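# Hang the blue mug on the mug tree

## Task

Get the blue mug hanging from the mug tree by its handle, with the mug not touching or resting on the tree's base.

## Robot and tools

Robot: two arms, left_arm and right_arm, each ending in a two-finger gripper. Base positions in the scene frame: left_arm at (-0.036, +0.366, +0.044) m with quat_wxyz (+1.000, 0, 0, -0.018); right_arm at (0, -0.258, +0.004) m with quat_wxyz (+1.000, 0, 0, -0.015). A camera stand is fixed behind the arms. Views come from cam_head_left and cam_head_right, each 504x504 pixels.

Frames: the scene frame has its origin at table-top height, halfway between the nominal bases. +z points up, +x points out over the table, and left_arm sits on the +y side. Image left and right do not match arm names. Reported end_effector_position (metres) and end_effector_quat_wxyz are in the scene frame. Motion offsets are along each arm's own Hand target axes. On a gripper, the fingers extend along +z and close along y. The reported position is the point between the pads, roughly 1 cm behind the tips. Reported poses can be off by a few cm, more at long reach.

execute_actions(actions, cameras): actions is a list of up to 15 actions. Each action is a table of up to 15 rows, and each row is one control step of 1/30 s. If a table has fewer than 15 rows, its last row repeats to fill them. A row holds exactly 14 numbers in [-1, 1]: dx, dy, dz, rx, ry, rz, opening for left_arm, then the same seven for right_arm. Always send both arms. dx to rz are an offset, not a pose, measured from that arm's Hand target as it stood when the action began. Every row counts from that same start, not from the previous row. 1.0 equals 0.6 m or 180 degrees. rx, ry, rz form a single rotation vector. Opening is absolute: +1 is fully open (0.094 m) and -1 is closed. Sending the same offset again moves the arm further. To hold an arm still, send zeros for its six pose values, plus its current opening. A 0 opening is itself a command to half-close. cameras: list of names, ["all"], or []. With an empty actions list, images come by default. Otherwise no images come unless you ask.

move(target, speed, blend, opening_speed, grip_force, blocking, cameras): target is either one 14-number row or a list of up to 15 such rows. Every row is an offset from the Hand targets at the start of the call, including later rows. The gripper goes in a straight line and turns the short way. speed is in m/s, from 0.002 to 2.9, default 0.25; rotation is capped at twice that in rad/s. Give one speed, or one per target. blend is in metres per corner; 0 stops at each target. opening_speed is in scale units per second, minimum 0.2; use it to close gently. grip_force is in newtons per pad, from 10 to 50. It persists once set, and lower values close slowly. blocking=false returns after about 0.5 s while the motion continues. A move lasts at most 10 s and does not avoid obstacles or the other arm. Faster moves lag more, stray more and hit harder. An opening change in a later row is applied only after everything has come to rest at that row. The result adds a move: line giving the ending: done, off_target, moving, held or fault. done means within 10 mm and 2 degrees. Neither done nor off_target tells you about contact. limits=paced means the commanded pose was clipped; limits=held means steps were withheld.

wait(seconds 0 to 10): lets time pass while each arm keeps its last command. stop(): brakes a running move, which needs some distance. zoom_image(camera, region=[x0,y0,x1,y1]): region is in pixels of that camera's latest image, at most 504 wide and 504 high. finished_scene(scene): ends the current scene and cannot be undone. Pass the current scene's number. Call it only once the mug hangs unaided.

Result lines: Hand target is the last commanded pose after clipping, and it is what offsets count from. A gripper often stops short of it. Waiting does not close that gap, but the next command, even all zeros, asks for it again. Friction and load can leave an arm a few cm off in any direction. Each control step clips orientation to within 40 degrees of the measured orientation. Tool commands shows the current opening commands. grip_measured uses the opening scale and reads up to about 2.5 mm wide when empty. On a held part it reads narrower than the part. To release, command well above it. grip_effort_nm is the average gripper motor effort (negative means closing). It is not the pad force. It keeps some residual value at rest and has an offset. Joint torques follow joint order and include gravity. Entries 1 to 3 wrap at ±28 N m. Joint velocities may be marked within noise. Runs of actions also list positions at sampled steps.

Joint ranges (rad): waist -2.618 to 3.054, shoulder 0 to 3.142, elbow 0 to 3.142 (straight at 2.901), wrist pitch ±1.571, wrist yaw ±1.571, wrist roll ±2.094.

Avoid: letting the arms touch or grip each other, since that can fail everything. The clearance check does not catch gripper-to-gripper contact. Also avoid fast impacts, pressing hard on fixed or heavy items, dropping the mug or releasing it while it moves, and knocking anything out of the work area. Keep objects and the other arm off each wrist camera cable. Do not route a path near an arm's own base, because it can flip the shoulder posture. An arm that is blocked keeps pushing; to end the push, command a target back past the gripper. Holding loads, staying stretched out or pushing against something heats motors. MOTOR HOT appears at 75 °C. At 90 °C the arm folds and goes idle, and at 100 °C it goes limp. Loose objects may occasionally get nudged by outside disturbances.

Each tool is called after "Call:" as name(argument=value, ...), one argument or row to a line, values as JSON.

## Session

Call:
execute_actions(
  actions=[],
)

Scene clock: 0.00 s.
left_arm: end_effector_position=(+0.3714, +0.3883, +0.2783) grip_measured=+1.000 grip_effort_nm=n/a end_effector_quat_wxyz=(+0.745, -0.016, +0.659, +0.099) | right_arm: end_effector_position=(+0.4679, -0.2328, +0.1548) grip_measured=+1.000 grip_effort_nm=n/a end_effector_quat_wxyz=(+0.581, -0.105, +0.785, -0.189)
Joint positions: left_arm=[0.009 1.428 0.402 1.16 -0.181 0.132 0.094] | right_arm=[0.217 1.661 0.705 0.681 0.356 -0.351 0.094]
Joint velocities: within noise
Joint torques (N m): no reading
Heat: left arm: 27 °C; right arm: 28 °C.
Hand target: left_arm +0.3718, +0.3882, +0.2810; +0.747, -0.016, +0.657, +0.098 | right_arm +0.4679, -0.2331, +0.1553; +0.579, -0.104, +0.786, -0.189
Tool commands: left_gripper/opening=+1.0 right_gripper/opening=+1.0

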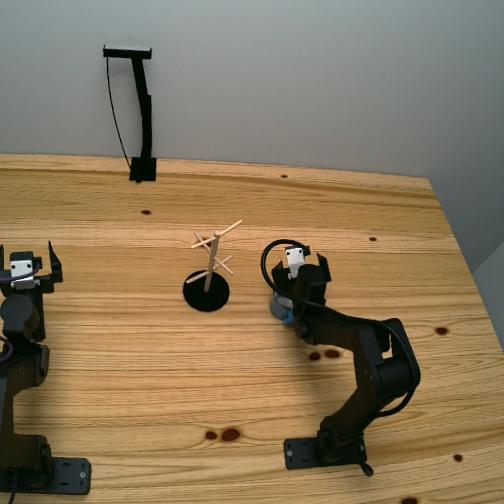

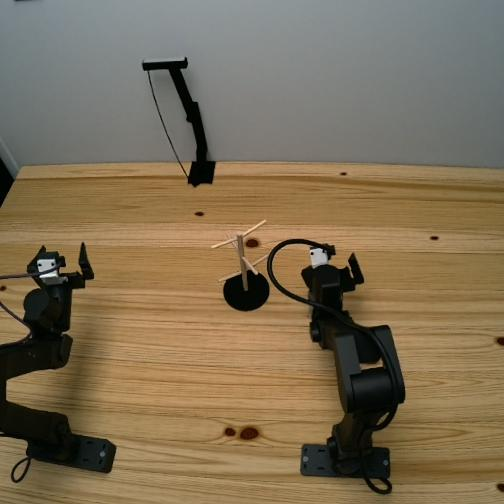

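Call:
zoom_image(
  camera="cam_head_left",
  region=[160, 200, 350, 390],
)

Call:
zoom_image(
  camera="cam_head_right",
  region=[190, 200, 380, 390],
)

Scaled by 2.653 from the camera's 504x504 image, which has a finer 720x720 frame.

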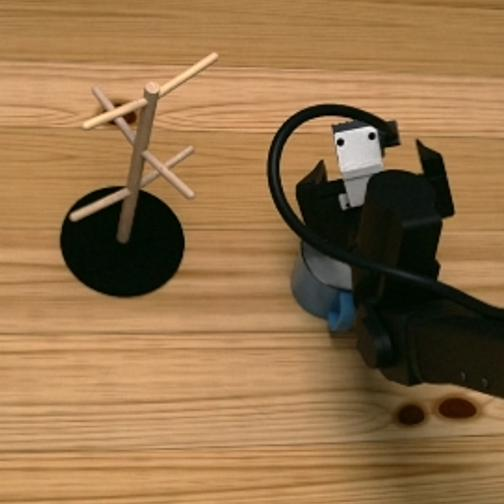

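Scaled by 2.653 from the camera's 504x504 image, which has a finer 720x720 frame.

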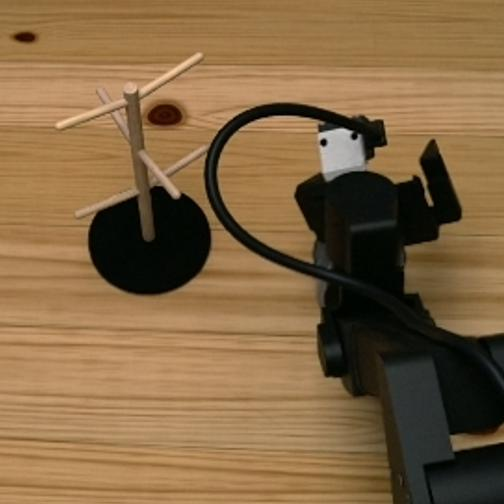

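Call:
move(
  target=[
    [0,0,0,0,0,0,1, -0.218,-0.105,-0.063,0,0,0,1],
  ],
  cameras=["all"],
)

Scene clock: 16.13 s.
left_arm: end_effector_position=(+0.3714, +0.3883, +0.2783) grip_measured=+1.000 grip_effort_nm=0.02 end_effector_quat_wxyz=(+0.745, -0.016, +0.659, +0.099) | right_arm: end_effector_position=(+0.4694, -0.2326, +0.2932) grip_measured=+1.000 grip_effort_nm=0.04 end_effector_quat_wxyz=(+0.572, -0.110, +0.791, -0.191)
Joint positions: left_arm=[0.009 1.428 0.402 1.16 -0.181 0.132 0.094] | right_arm=[0.217 1.44 1.118 0.026 0.356 -0.354 0.094]
Joint torques (N m): left_arm=[-0.09 -5.35 6.99 1.79 -0.01 0.01] | right_arm=[-0.23 -6.86 9.8 1.97 0.09 0.04]
Heat: left arm: 27 °C; right arm: 31 °C.
Hand target: left_arm +0.3718, +0.3882, +0.2810; +0.747, -0.016, +0.657, +0.098 | right_arm +0.4687, -0.2334, +0.3052; +0.579, -0.104, +0.786, -0.189
Off the commanded pose: left_arm 0.003 m, 0 deg | right_arm 0.012 m, 1 deg.
move: off_target (right_arm)

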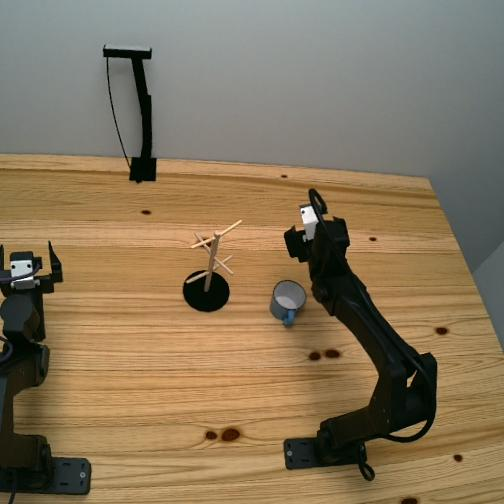

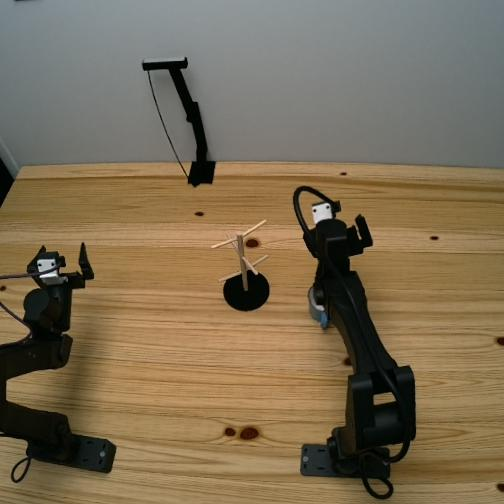

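Call:
move(
  target=[0,0,0,0,0,0,1, 0.179,-0.311,-0.1,0,0,0,1],
  cameras=["all"],
)

Call:
zoom_image(
  camera="cam_head_left",
  region=[170, 200, 330, 360],
)

Call:
zoom_image(
  camera="cam_head_right",
  region=[200, 200, 360, 360],
)

Scene clock: 21.40 s.
left_arm: end_effector_position=(+0.3714, +0.3883, +0.2783) grip_measured=+1.000 grip_effort_nm=0.02 end_effector_quat_wxyz=(+0.745, -0.016, +0.659, +0.099) | right_arm: end_effector_position=(+0.3694, -0.4340, +0.3067) grip_measured=+1.000 grip_effort_nm=0.03 end_effector_quat_wxyz=(+0.581, -0.100, +0.784, -0.194)
Joint positions: left_arm=[0.009 1.428 0.402 1.16 -0.181 0.132 0.094] | right_arm=[-0.596 1.198 0.968 -0.046 -0.418 -0.563 0.094]
Joint torques (N m): left_arm=[-0.01 -5.49 6.95 1.77 0.01 0.02] | right_arm=[-0.47 -3.79 8.23 1.95 -0.16 -0.1]
Heat: left arm: 28 °C; right arm: 31 °C.
Hand target: left_arm +0.3718, +0.3882, +0.2810; +0.747, -0.016, +0.657, +0.098 | right_arm +0.3685, -0.4331, +0.3053; +0.579, -0.104, +0.786, -0.189
Off the commanded pose: left_arm 0.003 m, 0 deg | right_arm 0.002 m, 1 deg.
move: done

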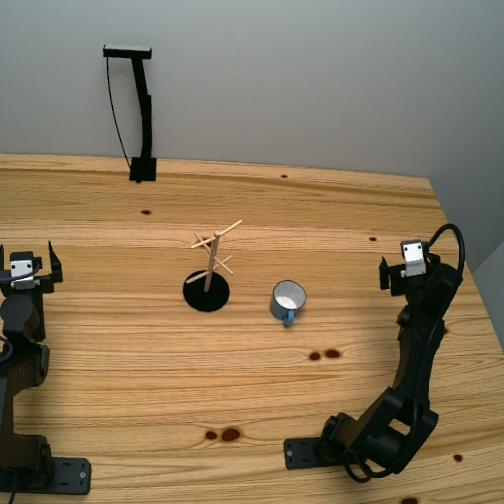

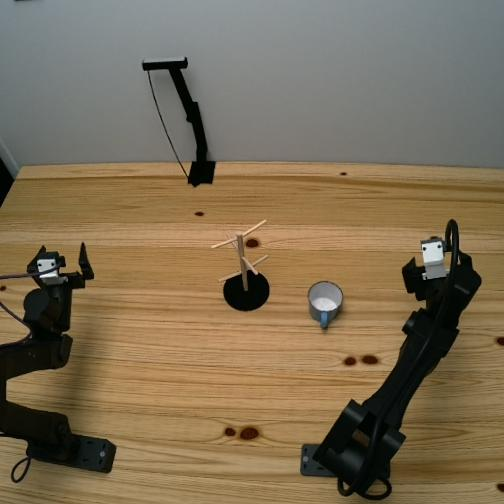

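Scaled by 3.150 from the camera's 504x504 image, which has a finer 720x720 frame.

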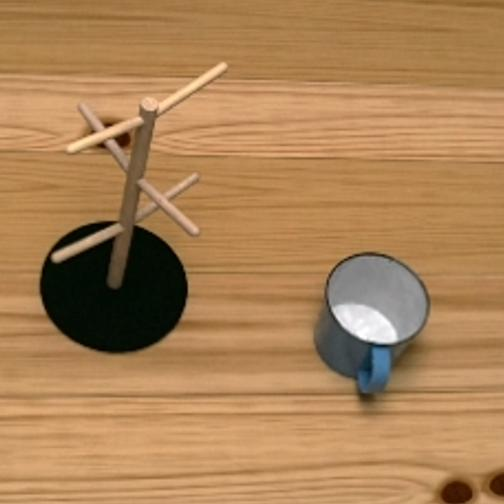

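Scaled by 3.150 from the camera's 504x504 image, which has a finer 720x720 frame.

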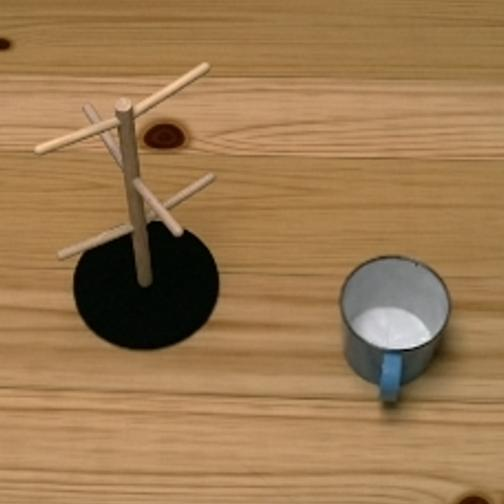

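Call:
move(
  target=[0,0,0,0,0,0,1, 0,0,0,-0.0387,-0.094,0.1334,-1],
  cameras=["all"],
)

Call:
zoom_image(
  camera="cam_head_left",
  region=[340, 180, 500, 340],
)

Call:
zoom_image(
  camera="cam_head_right",
  region=[340, 180, 500, 340],
)

Scene clock: 75.93 s.
left_arm: end_effector_position=(+0.3714, +0.3883, +0.2783) grip_measured=+1.000 grip_effort_nm=0.03 end_effector_quat_wxyz=(+0.745, -0.016, +0.659, +0.099) | right_arm: end_effector_position=(+0.3686, -0.4301, +0.3158) grip_measured=-0.988 grip_effort_nm=-0.61 end_effector_quat_wxyz=(+0.712, -0.006, +0.703, -0.004)
Joint positions: left_arm=[0.009 1.428 0.402 1.16 -0.181 0.132 0.094] | right_arm=[-0.715 1.264 0.777 0.504 -0.748 -0.003 0.001]
Joint torques (N m): left_arm=[-0.01 -5.46 6.91 1.79 0.01 0.03] | right_arm=[-0.72 -3.07 6.2 2.08 -0.03 0.01]
Heat: left arm: 31 °C; right arm: 34 °C.
Hand target: left_arm +0.3718, +0.3882, +0.2810; +0.747, -0.016, +0.657, +0.098 | right_arm +0.3684, -0.4331, +0.3054; +0.707, -0.001, +0.707, +0.000
Off the commanded pose: left_arm 0.003 m, 0 deg | right_arm 0.011 m, 1 deg.
move: off_target (right_arm)

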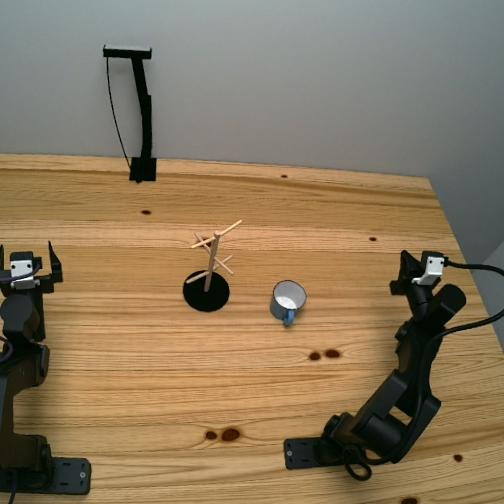

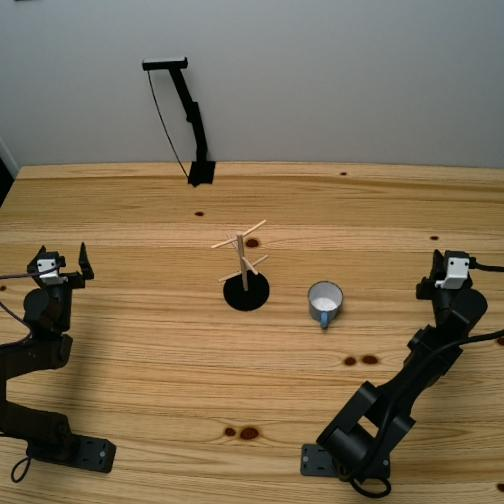

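Scaled by 3.150 from the camera's 504x504 image, which has a finer 720x720 frame.

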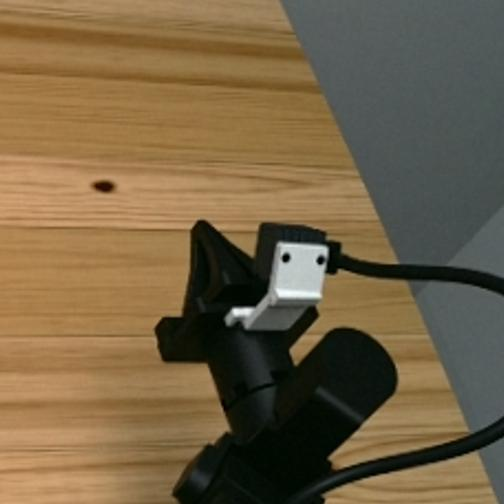

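Scaled by 3.150 from the camera's 504x504 image, which has a finer 720x720 frame.

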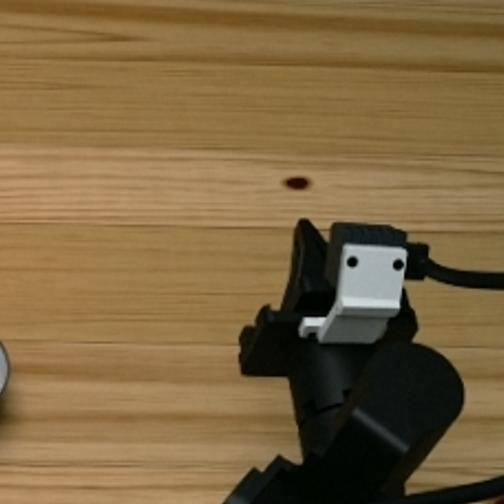

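Call:
move(
  target=[0,0,0,0,0,0,1, 0.258,0,0,0,0,0,-1],
  cameras=["all"],
)

Call:
zoom_image(
  camera="cam_head_left",
  region=[340, 180, 500, 340],
)

Call:
zoom_image(
  camera="cam_head_right",
  region=[340, 180, 500, 340],
)

Call:
move(
  target=[0,0,0,0,0,0,1, 0,0.133,0.3,0,0,0,-1],
  cameras=["all"],
)

Call:
zoom_image(
  camera="cam_head_left",
  region=[300, 150, 460, 310],
)

Call:
zoom_image(
  camera="cam_head_right",
  region=[300, 150, 460, 310],
)

Call:
move(
  target=[0,0,0,0,0,0,1, -0.3,0,0,0,0,0,-1],
  cameras=["all"],
)

Call:
zoom_image(
  camera="cam_head_left",
  region=[300, 120, 460, 280],
)

Call:
zoom_image(
  camera="cam_head_right",
  region=[300, 120, 460, 280],
)

Scene clock: 85.67 s.
left_arm: end_effector_position=(+0.3714, +0.3883, +0.2783) grip_measured=+1.000 grip_effort_nm=0.03 end_effector_quat_wxyz=(+0.745, -0.016, +0.659, +0.099) | right_arm: end_effector_position=(+0.3701, -0.4311, +0.1528) grip_measured=-0.988 grip_effort_nm=-0.61 end_effector_quat_wxyz=(+0.704, +0.000, +0.710, +0.003)
Joint positions: left_arm=[0.009 1.428 0.402 1.16 -0.181 0.132 0.094] | right_arm=[-0.715 1.777 0.43 1.335 -0.751 -0.004 0.001]
Joint torques (N m): left_arm=[-0.06 -5.45 6.9 1.8 0.01 0.03] | right_arm=[-0.81 -4.33 3.86 2.32 -0.01 -0.01]
Heat: left arm: 31 °C; right arm: 33 °C.
Hand target: left_arm +0.3718, +0.3882, +0.2810; +0.747, -0.016, +0.657, +0.098 | right_arm +0.3683, -0.4332, +0.1505; +0.707, +0.000, +0.707, +0.000
Off the commanded pose: left_arm 0.003 m, 0 deg | right_arm 0.004 m, 1 deg.
move: done

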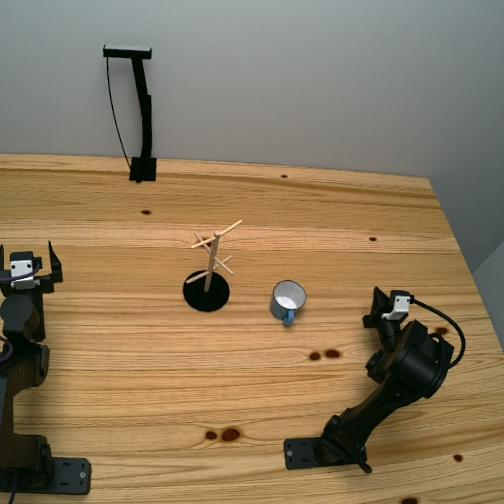

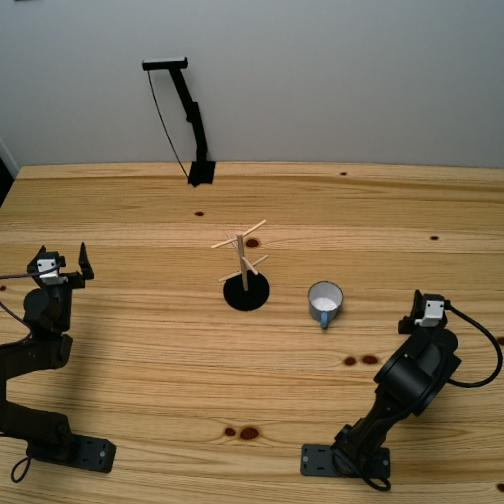

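Scaled by 3.150 from the camera's 504x504 image, which has a finer 720x720 frame.

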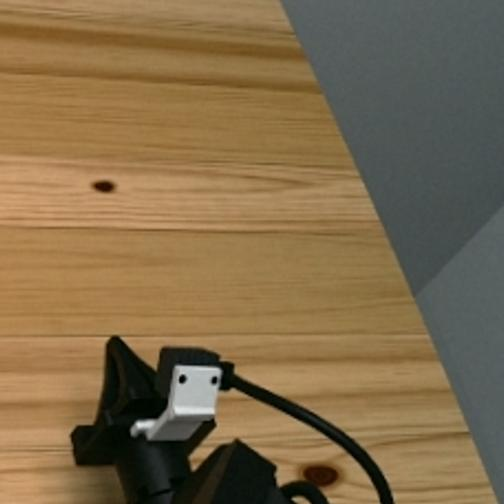

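Scaled by 3.150 from the camera's 504x504 image, which has a finer 720x720 frame.

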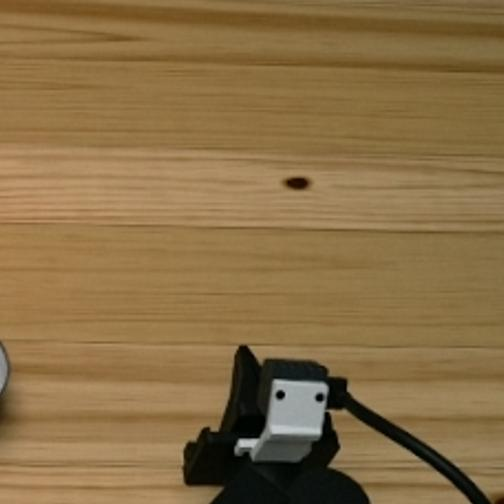

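Scene clock: 87.23 s.
left_arm: end_effector_position=(+0.3714, +0.3883, +0.2783) grip_measured=+1.000 grip_effort_nm=0.03 end_effector_quat_wxyz=(+0.745, -0.016, +0.659, +0.099) | right_arm: end_effector_position=(+0.5425, -0.3488, +0.1612) grip_measured=-0.988 grip_effort_nm=-0.61 end_effector_quat_wxyz=(+0.715, -0.008, +0.699, +0.002)
Joint positions: left_arm=[0.009 1.428 0.402 1.16 -0.181 0.132 0.094] | right_arm=[-0.224 2.074 0.931 1.166 -0.27 -0.003 0.001]
Joint torques (N m): left_arm=[-0.03 -5.41 6.9 1.79 0 0.01] | right_arm=[-0.25 -7.24 7.41 1.96 0.14 -0.01]
Heat: left arm: 31 °C; right arm: 33 °C.
Hand target: left_arm +0.3718, +0.3882, +0.2810; +0.747, -0.016, +0.657, +0.098 | right_arm +0.5483, -0.3533, +0.1503; +0.707, +0.000, +0.707, +0.000
Off the commanded pose: left_arm 0.003 m, 0 deg | right_arm 0.013 m, 2 deg.
move: off_target (right_arm)

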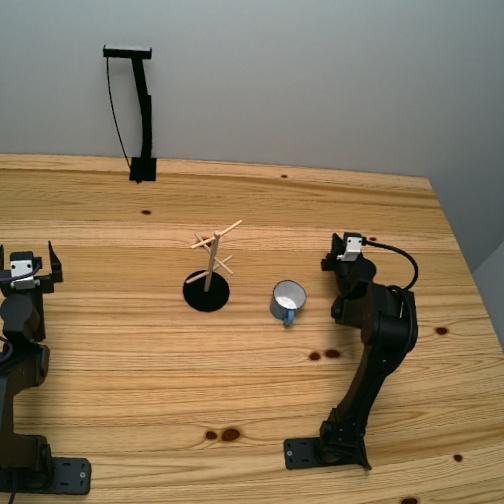

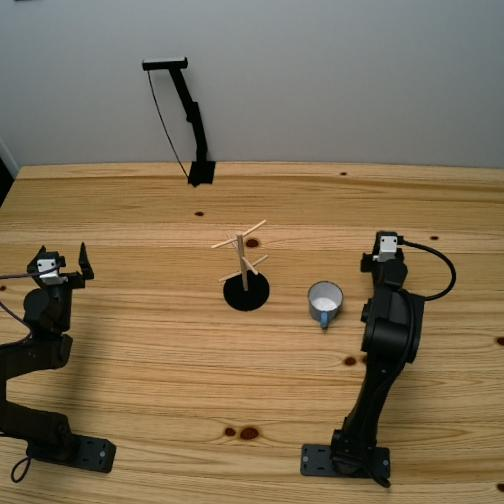

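Scaled by 3.150 from the camera's 504x504 image, which has a finer 720x720 frame.

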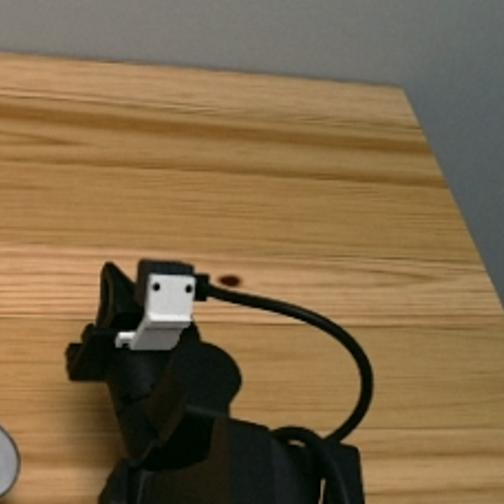

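Scaled by 3.150 from the camera's 504x504 image, which has a finer 720x720 frame.

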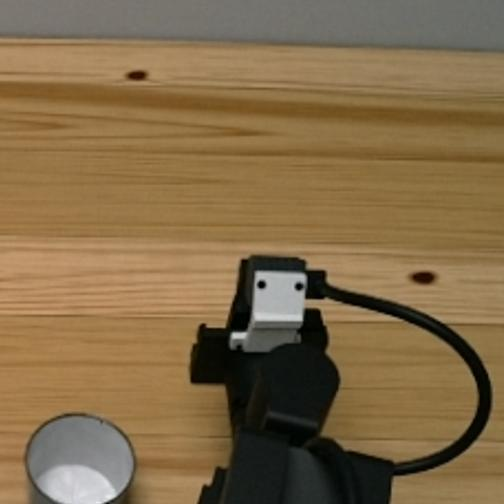

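Scene clock: 88.90 s.
left_arm: end_effector_position=(+0.3714, +0.3883, +0.2783) grip_measured=+1.000 grip_effort_nm=0.03 end_effector_quat_wxyz=(+0.745, -0.016, +0.659, +0.099) | right_arm: end_effector_position=(+0.5504, -0.3523, +0.3137) grip_measured=-0.988 grip_effort_nm=-0.61 end_effector_quat_wxyz=(+0.698, +0.000, +0.716, +0.005)
Joint positions: left_arm=[0.009 1.428 0.402 1.16 -0.181 0.132 0.094] | right_arm=[-0.224 1.751 1.264 0.459 -0.262 -0.001 0.001]
Joint torques (N m): left_arm=[-0.03 -5.56 6.94 1.79 0.01 0.01] | right_arm=[-0.12 -10.14 9.52 2.02 0.06 -0.02]
Heat: left arm: 31 °C; right arm: 33 °C.
Hand target: left_arm +0.3718, +0.3882, +0.2810; +0.747, -0.016, +0.657, +0.098 | right_arm +0.5484, -0.3532, +0.3301; +0.707, +0.000, +0.708, +0.000
Off the commanded pose: left_arm 0.003 m, 0 deg | right_arm 0.017 m, 2 deg.
move: off_target (right_arm)

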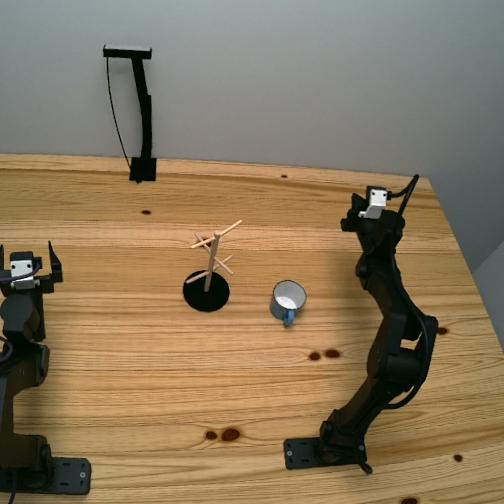

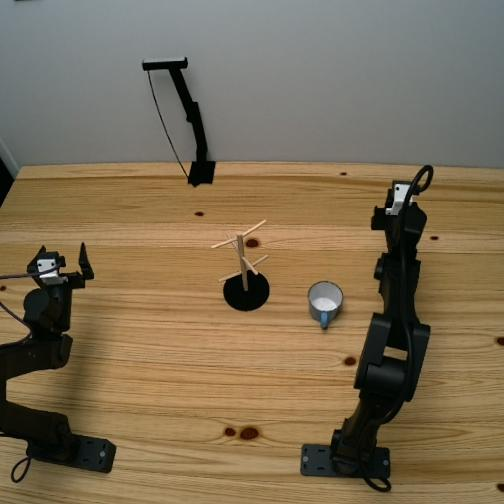

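Scaled by 3.150 from the camera's 504x504 image, which has a finer 720x720 frame.

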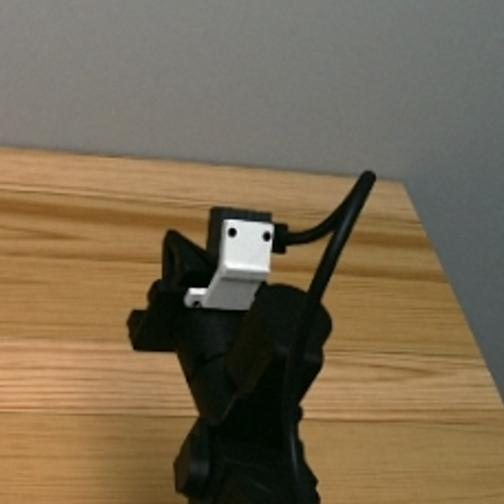

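Scaled by 3.150 from the camera's 504x504 image, which has a finer 720x720 frame.

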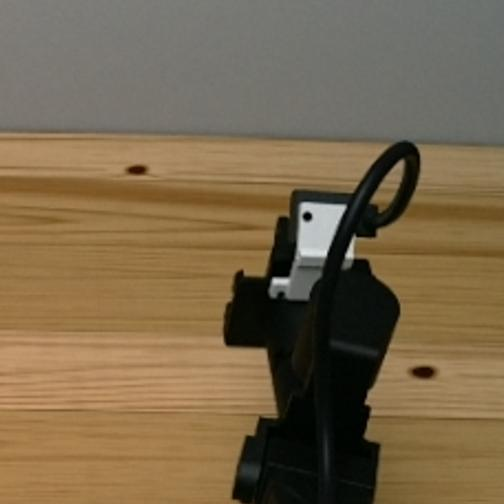

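Call:
move(
  target=[0,0,0,0,0,0,1, 0.0167,0.389,-0.497,0,0,0,-1],
  cameras=["all"],
)

Call:
zoom_image(
  camera="cam_head_left",
  region=[200, 220, 360, 380],
)

Call:
zoom_image(
  camera="cam_head_right",
  region=[220, 220, 380, 380],
)

Scene clock: 104.97 s.
left_arm: end_effector_position=(+0.3714, +0.3883, +0.2783) grip_measured=+1.000 grip_effort_nm=0.02 end_effector_quat_wxyz=(+0.745, -0.016, +0.659, +0.099) | right_arm: end_effector_position=(+0.2508, -0.1203, +0.3225) grip_measured=-0.988 grip_effort_nm=-0.61 end_effector_quat_wxyz=(+0.710, -0.001, +0.705, +0.001)
Joint positions: left_arm=[0.009 1.428 0.402 1.16 -0.181 0.132 0.094] | right_arm=[1.121 0.778 0.588 0.205 1.087 -0.014 0.001]
Joint torques (N m): left_arm=[-0.05 -5.46 6.84 1.79 0.01 0.02] | right_arm=[0.54 -0.18 7.73 1.6 0.11 0.11]
Heat: left arm: 32 °C; right arm: 33 °C.
Hand target: left_arm +0.3718, +0.3882, +0.2810; +0.747, -0.016, +0.657, +0.098 | right_arm +0.2502, -0.1199, +0.3203; +0.707, +0.000, +0.707, +0.000
Off the commanded pose: left_arm 0.003 m, 0 deg | right_arm 0.002 m, 1 deg.
move: done

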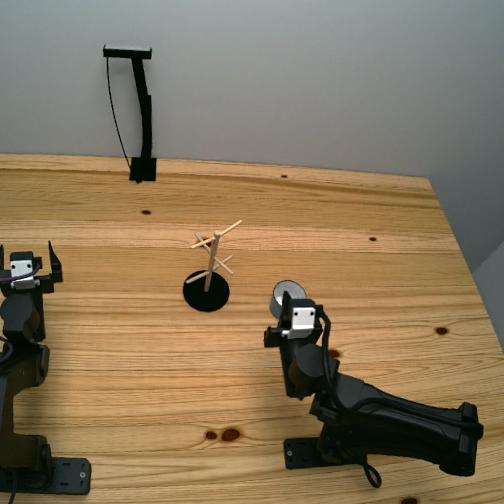

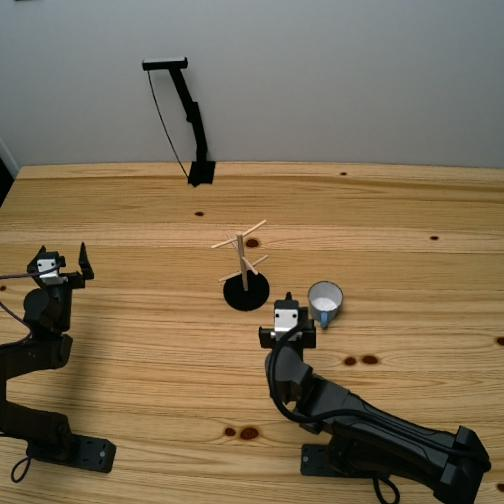

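Scaled by 3.150 from the camera's 504x504 image, which has a finer 720x720 frame.

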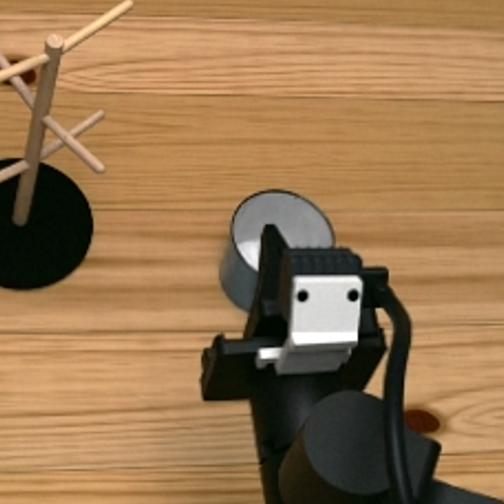

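Scaled by 3.150 from the camera's 504x504 image, which has a finer 720x720 frame.

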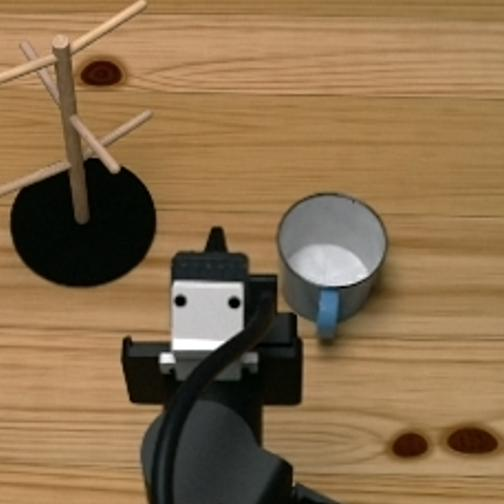

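Call:
move(
  target=[0,0,0,0,0,0,1, 0.283,0,0,0,0,0,-1],
  cameras=["all"],
)

Call:
zoom_image(
  camera="cam_head_left",
  region=[200, 220, 360, 380],
)

Call:
zoom_image(
  camera="cam_head_right",
  region=[220, 220, 380, 380],
)

Scene clock: 111.67 s.
left_arm: end_effector_position=(+0.3714, +0.3883, +0.2783) grip_measured=+1.000 grip_effort_nm=0.03 end_effector_quat_wxyz=(+0.745, -0.016, +0.659, +0.099) | right_arm: end_effector_position=(+0.2520, -0.1183, +0.1506) grip_measured=-0.988 grip_effort_nm=-0.61 end_effector_quat_wxyz=(+0.704, -0.004, +0.710, -0.003)
Joint positions: left_arm=[0.009 1.428 0.402 1.16 -0.181 0.132 0.094] | right_arm=[1.121 1.43 0.043 1.367 1.089 0.007 0.001]
Joint torques (N m): left_arm=[-0.03 -5.37 6.94 1.78 0 0.03] | right_arm=[0.54 -1.55 2.86 2.12 0.15 0.02]
Heat: left arm: 32 °C; right arm: 33 °C.
Hand target: left_arm +0.3718, +0.3882, +0.2810; +0.747, -0.016, +0.657, +0.098 | right_arm +0.2500, -0.1201, +0.1504; +0.707, -0.001, +0.707, +0.000
Off the commanded pose: left_arm 0.003 m, 0 deg | right_arm 0.003 m, 1 deg.
move: done

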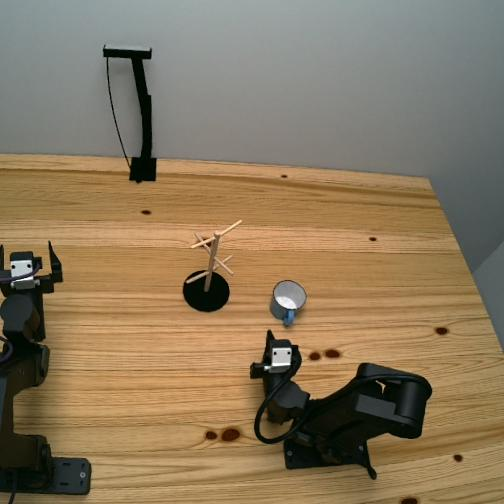

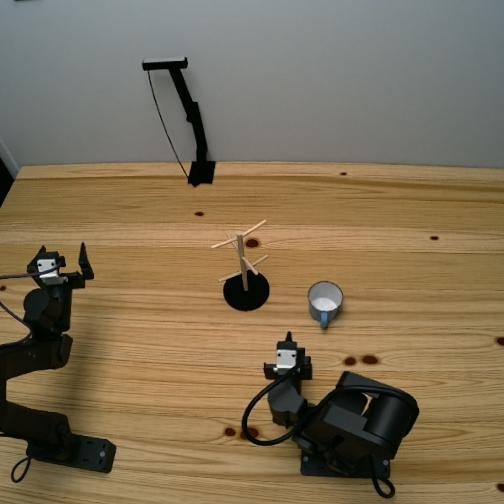

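Scaled by 3.150 from the camera's 504x504 image, which has a finer 720x720 frame.

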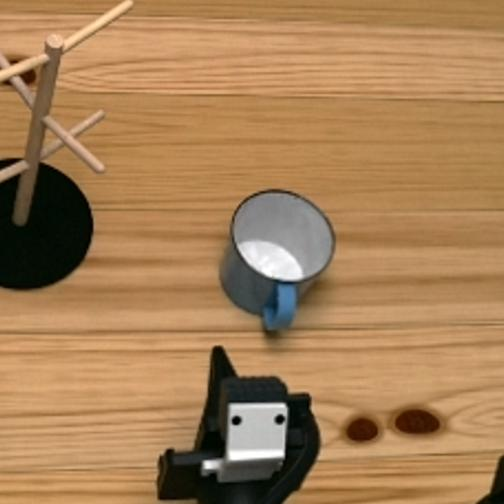

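Scaled by 3.150 from the camera's 504x504 image, which has a finer 720x720 frame.

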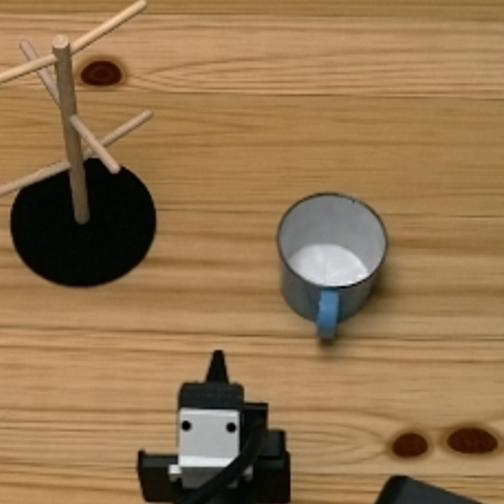

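Call:
move(
  target=[0,0,0,0,0,0,1, -0.25,0.333,0.083,0,0,0,-1],
  cameras=["all"],
)

Call:
zoom_image(
  camera="cam_head_left",
  region=[120, 200, 280, 360],
)

Call:
zoom_image(
  camera="cam_head_right",
  region=[120, 200, 280, 360],
)

Call:
move(
  target=[0,0,0,0,0,0,1, 0.28,0,0,0,0,0,-1],
  cameras=["all"],
)

Call:
zoom_image(
  camera="cam_head_left",
  region=[120, 200, 280, 360],
)

Call:
zoom_image(
  camera="cam_head_right",
  region=[120, 200, 280, 360],
)

Scene clock: 150.47 s.
left_arm: end_effector_position=(+0.3714, +0.3883, +0.2783) grip_measured=+1.000 grip_effort_nm=0.02 end_effector_quat_wxyz=(+0.745, -0.016, +0.659, +0.099) | right_arm: end_effector_position=(+0.2996, +0.0747, +0.3011) grip_measured=-0.988 grip_effort_nm=-0.61 end_effector_quat_wxyz=(+0.709, -0.002, +0.705, +0.000)
Joint positions: left_arm=[0.009 1.428 0.402 1.16 -0.181 0.132 0.094] | right_arm=[1.254 1.668 1.08 0.604 1.221 -0.019 0.001]
Joint torques (N m): left_arm=[-0.01 -5.41 6.91 1.79 0.02 0.02] | right_arm=[0.35 -6.02 9.2 1.47 0.12 0.11]
Heat: left arm: 33 °C; right arm: 35 °C.
Hand target: left_arm +0.3718, +0.3882, +0.2810; +0.747, -0.016, +0.657, +0.098 | right_arm +0.2998, +0.0799, +0.3002; +0.707, +0.000, +0.707, +0.000
Off the commanded pose: left_arm 0.003 m, 0 deg | right_arm 0.005 m, 0 deg.
move: done

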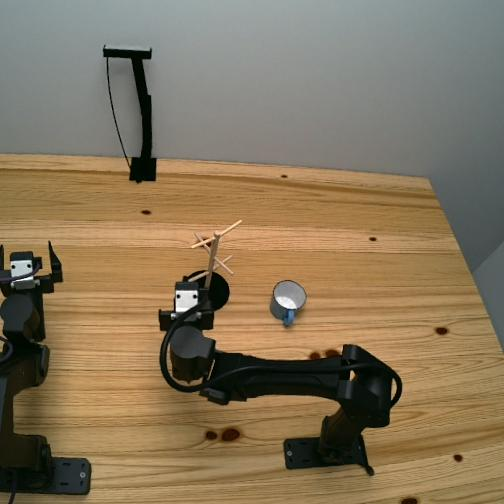

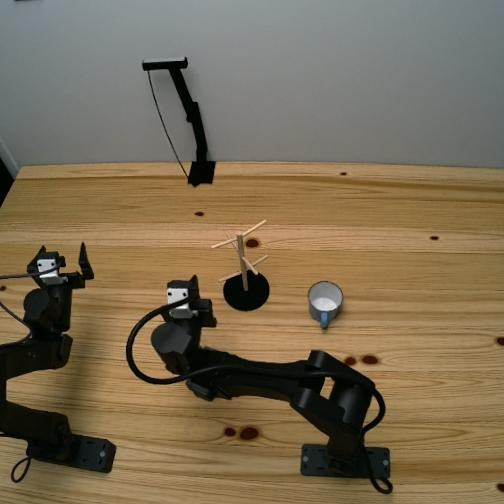

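Scaled by 3.150 from the camera's 504x504 image, which has a finer 720x720 frame.

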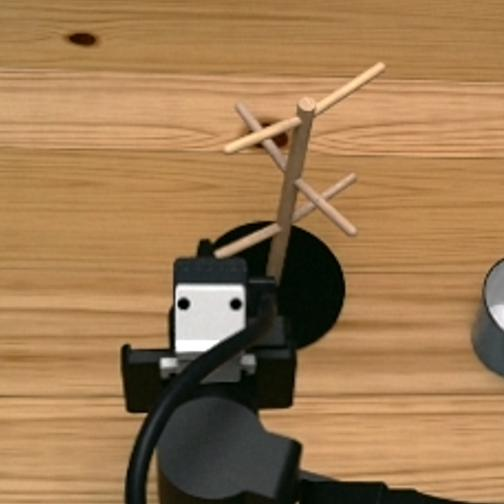

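Scaled by 3.150 from the camera's 504x504 image, which has a finer 720x720 frame.

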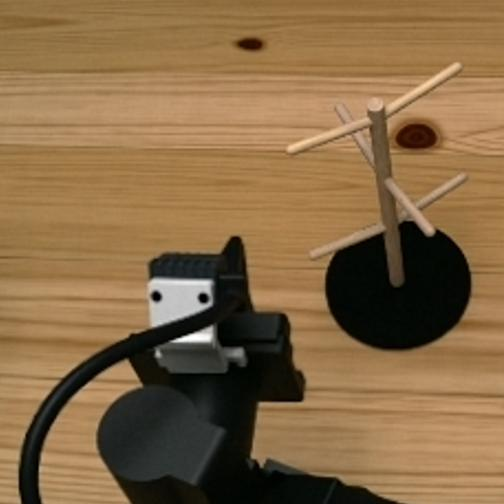

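Scene clock: 152.30 s.
left_arm: end_effector_position=(+0.3714, +0.3883, +0.2783) grip_measured=+1.000 grip_effort_nm=0.03 end_effector_quat_wxyz=(+0.745, -0.016, +0.659, +0.099) | right_arm: end_effector_position=(+0.3018, +0.0805, +0.1433) grip_measured=-0.988 grip_effort_nm=-0.61 end_effector_quat_wxyz=(+0.708, +0.005, +0.706, +0.006)
Joint positions: left_arm=[0.009 1.428 0.402 1.16 -0.181 0.132 0.094] | right_arm=[1.254 2.083 0.859 1.232 1.222 0.008 0.001]
Joint torques (N m): left_arm=[-0.02 -5.5 6.95 1.78 0 0.02] | right_arm=[0.39 -6.63 3.99 1.85 0.12 -0.02]
Heat: left arm: 33 °C; right arm: 35 °C.
Hand target: left_arm +0.3718, +0.3882, +0.2810; +0.747, -0.016, +0.657, +0.098 | right_arm +0.2997, +0.0798, +0.1323; +0.707, -0.001, +0.707, +0.000
Off the commanded pose: left_arm 0.003 m, 0 deg | right_arm 0.011 m, 1 deg.
move: off_target (right_arm)

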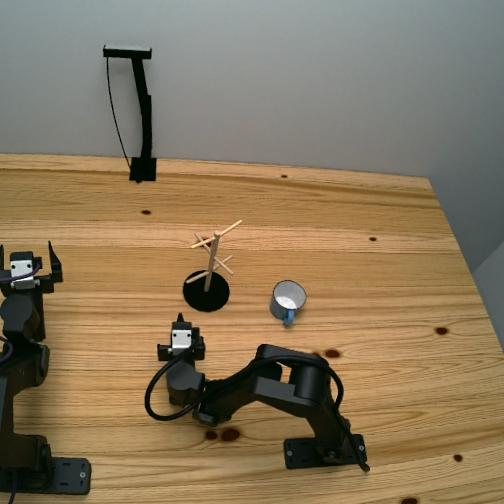

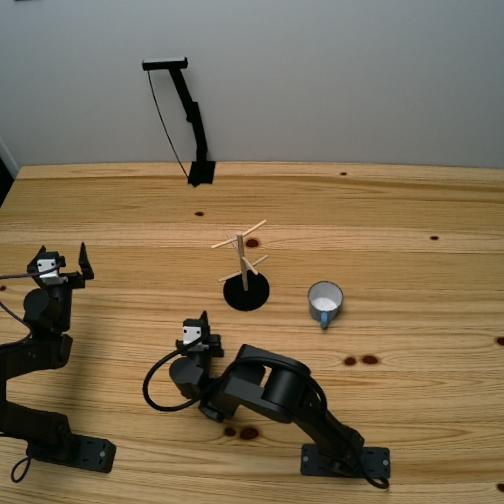

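Scaled by 3.150 from the camera's 504x504 image, which has a finer 720x720 frame.

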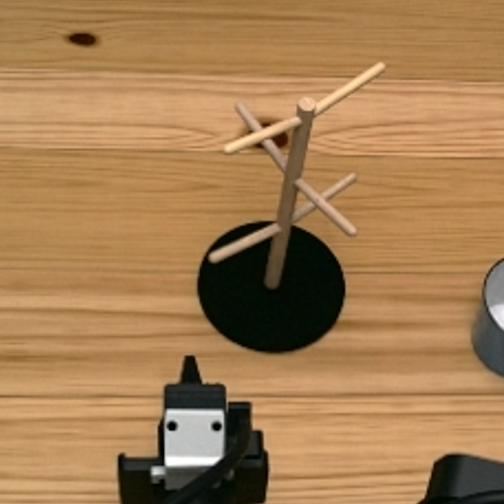

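Scaled by 3.150 from the camera's 504x504 image, which has a finer 720x720 frame.

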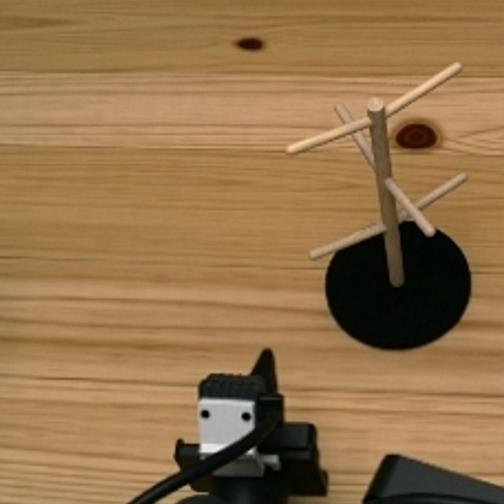

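Call:
zoom_image(
  camera="cam_head_left",
  region=[260, 265, 330, 335],
)

Call:
zoom_image(
  camera="cam_head_right",
  region=[295, 265, 365, 335],
)

Scaled by 7.200 from the camera's 504x504 image, which has a finer 720x720 frame.

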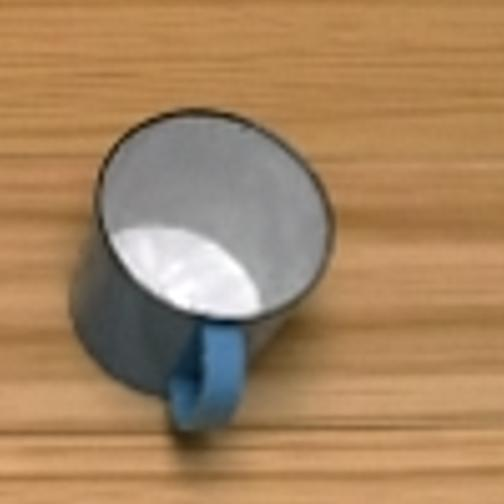

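Scaled by 7.200 from the camera's 504x504 image, which has a finer 720x720 frame.

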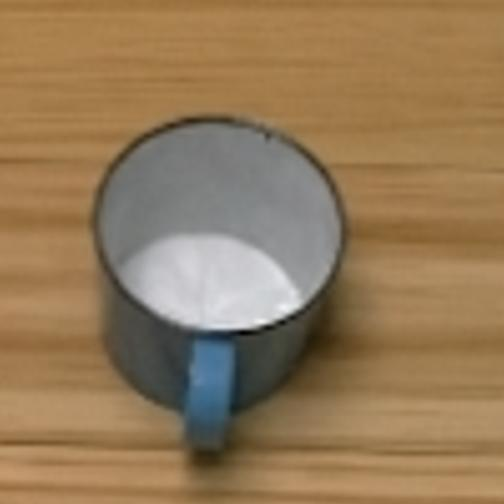

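Call:
move(
  target=[
    [0,0,0,0,0,0,1, -0.3167,-0.2167,0,0,0,0,0.28],
    [0,0,0,0,0,0,1, -0.1128,-0.5088,0.2547,-0.3644,0.3978,-0.3644,0.28],
  ],
  blend=[0.05, 0],
  cameras=["all"],
)

Call:
zoom_image(
  camera="cam_head_left",
  region=[240, 200, 380, 340],
)

Call:
zoom_image(
  camera="cam_head_right",
  region=[270, 200, 410, 340],
)

Scene clock: 278.10 s.
left_arm: end_effector_position=(+0.3714, +0.3883, +0.2783) grip_measured=+1.000 grip_effort_nm=0.03 end_effector_quat_wxyz=(+0.745, -0.016, +0.659, +0.099) | right_arm: end_effector_position=(+0.4518, -0.2233, +0.2073) grip_measured=+0.278 grip_effort_nm=0.15 end_effector_quat_wxyz=(-0.095, +0.669, -0.733, +0.073)
Joint positions: left_arm=[0.009 1.428 0.402 1.16 -0.181 0.132 0.094] | right_arm=[0.105 2.158 2.363 -1.536 -0.001 -1.405 0.06]
Joint torques (N m): left_arm=[-0.05 -5.5 6.87 1.79 0 0.03] | right_arm=[-0.47 -8.29 7.9 0.52 0.04 -0.14]
Heat: left arm: 35 °C; right arm: 36 °C.
Hand target: left_arm +0.3718, +0.3882, +0.2810; +0.747, -0.016, +0.657, +0.098 | right_arm +0.4528, -0.2254, +0.2001; -0.001, -0.676, +0.737, +0.000
Off the commanded pose: left_arm 0.003 m, 0 deg | right_arm 0.008 m, 14 deg.
joint sent to its limit (right arm) — joint 4 (wrist pitch), lower limit. The joint targets are off in orientation, not in position.
move: off_target (right_arm)

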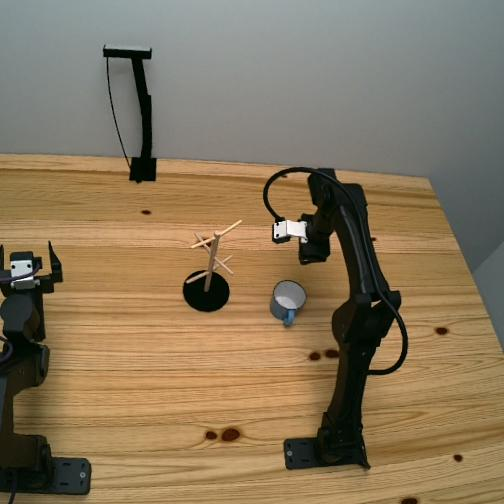

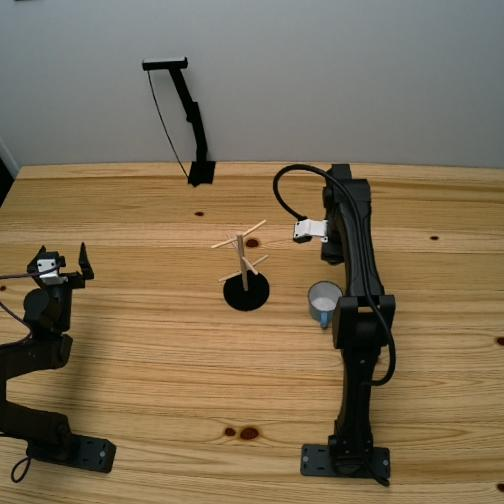

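Scaled by 3.600 from the camera's 504x504 image, which has a finer 720x720 frame.

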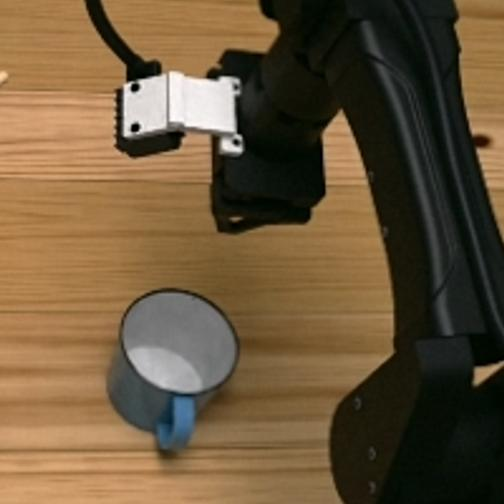

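Scaled by 3.600 from the camera's 504x504 image, which has a finer 720x720 frame.

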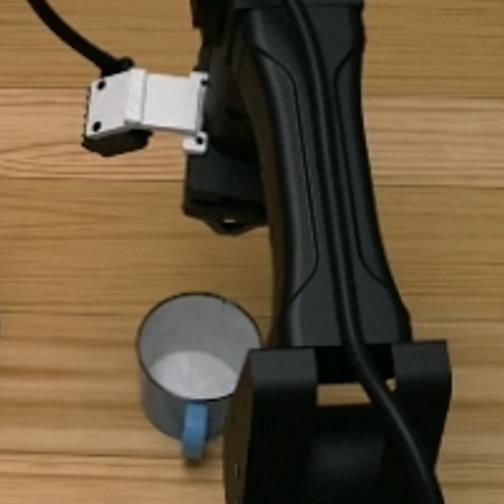

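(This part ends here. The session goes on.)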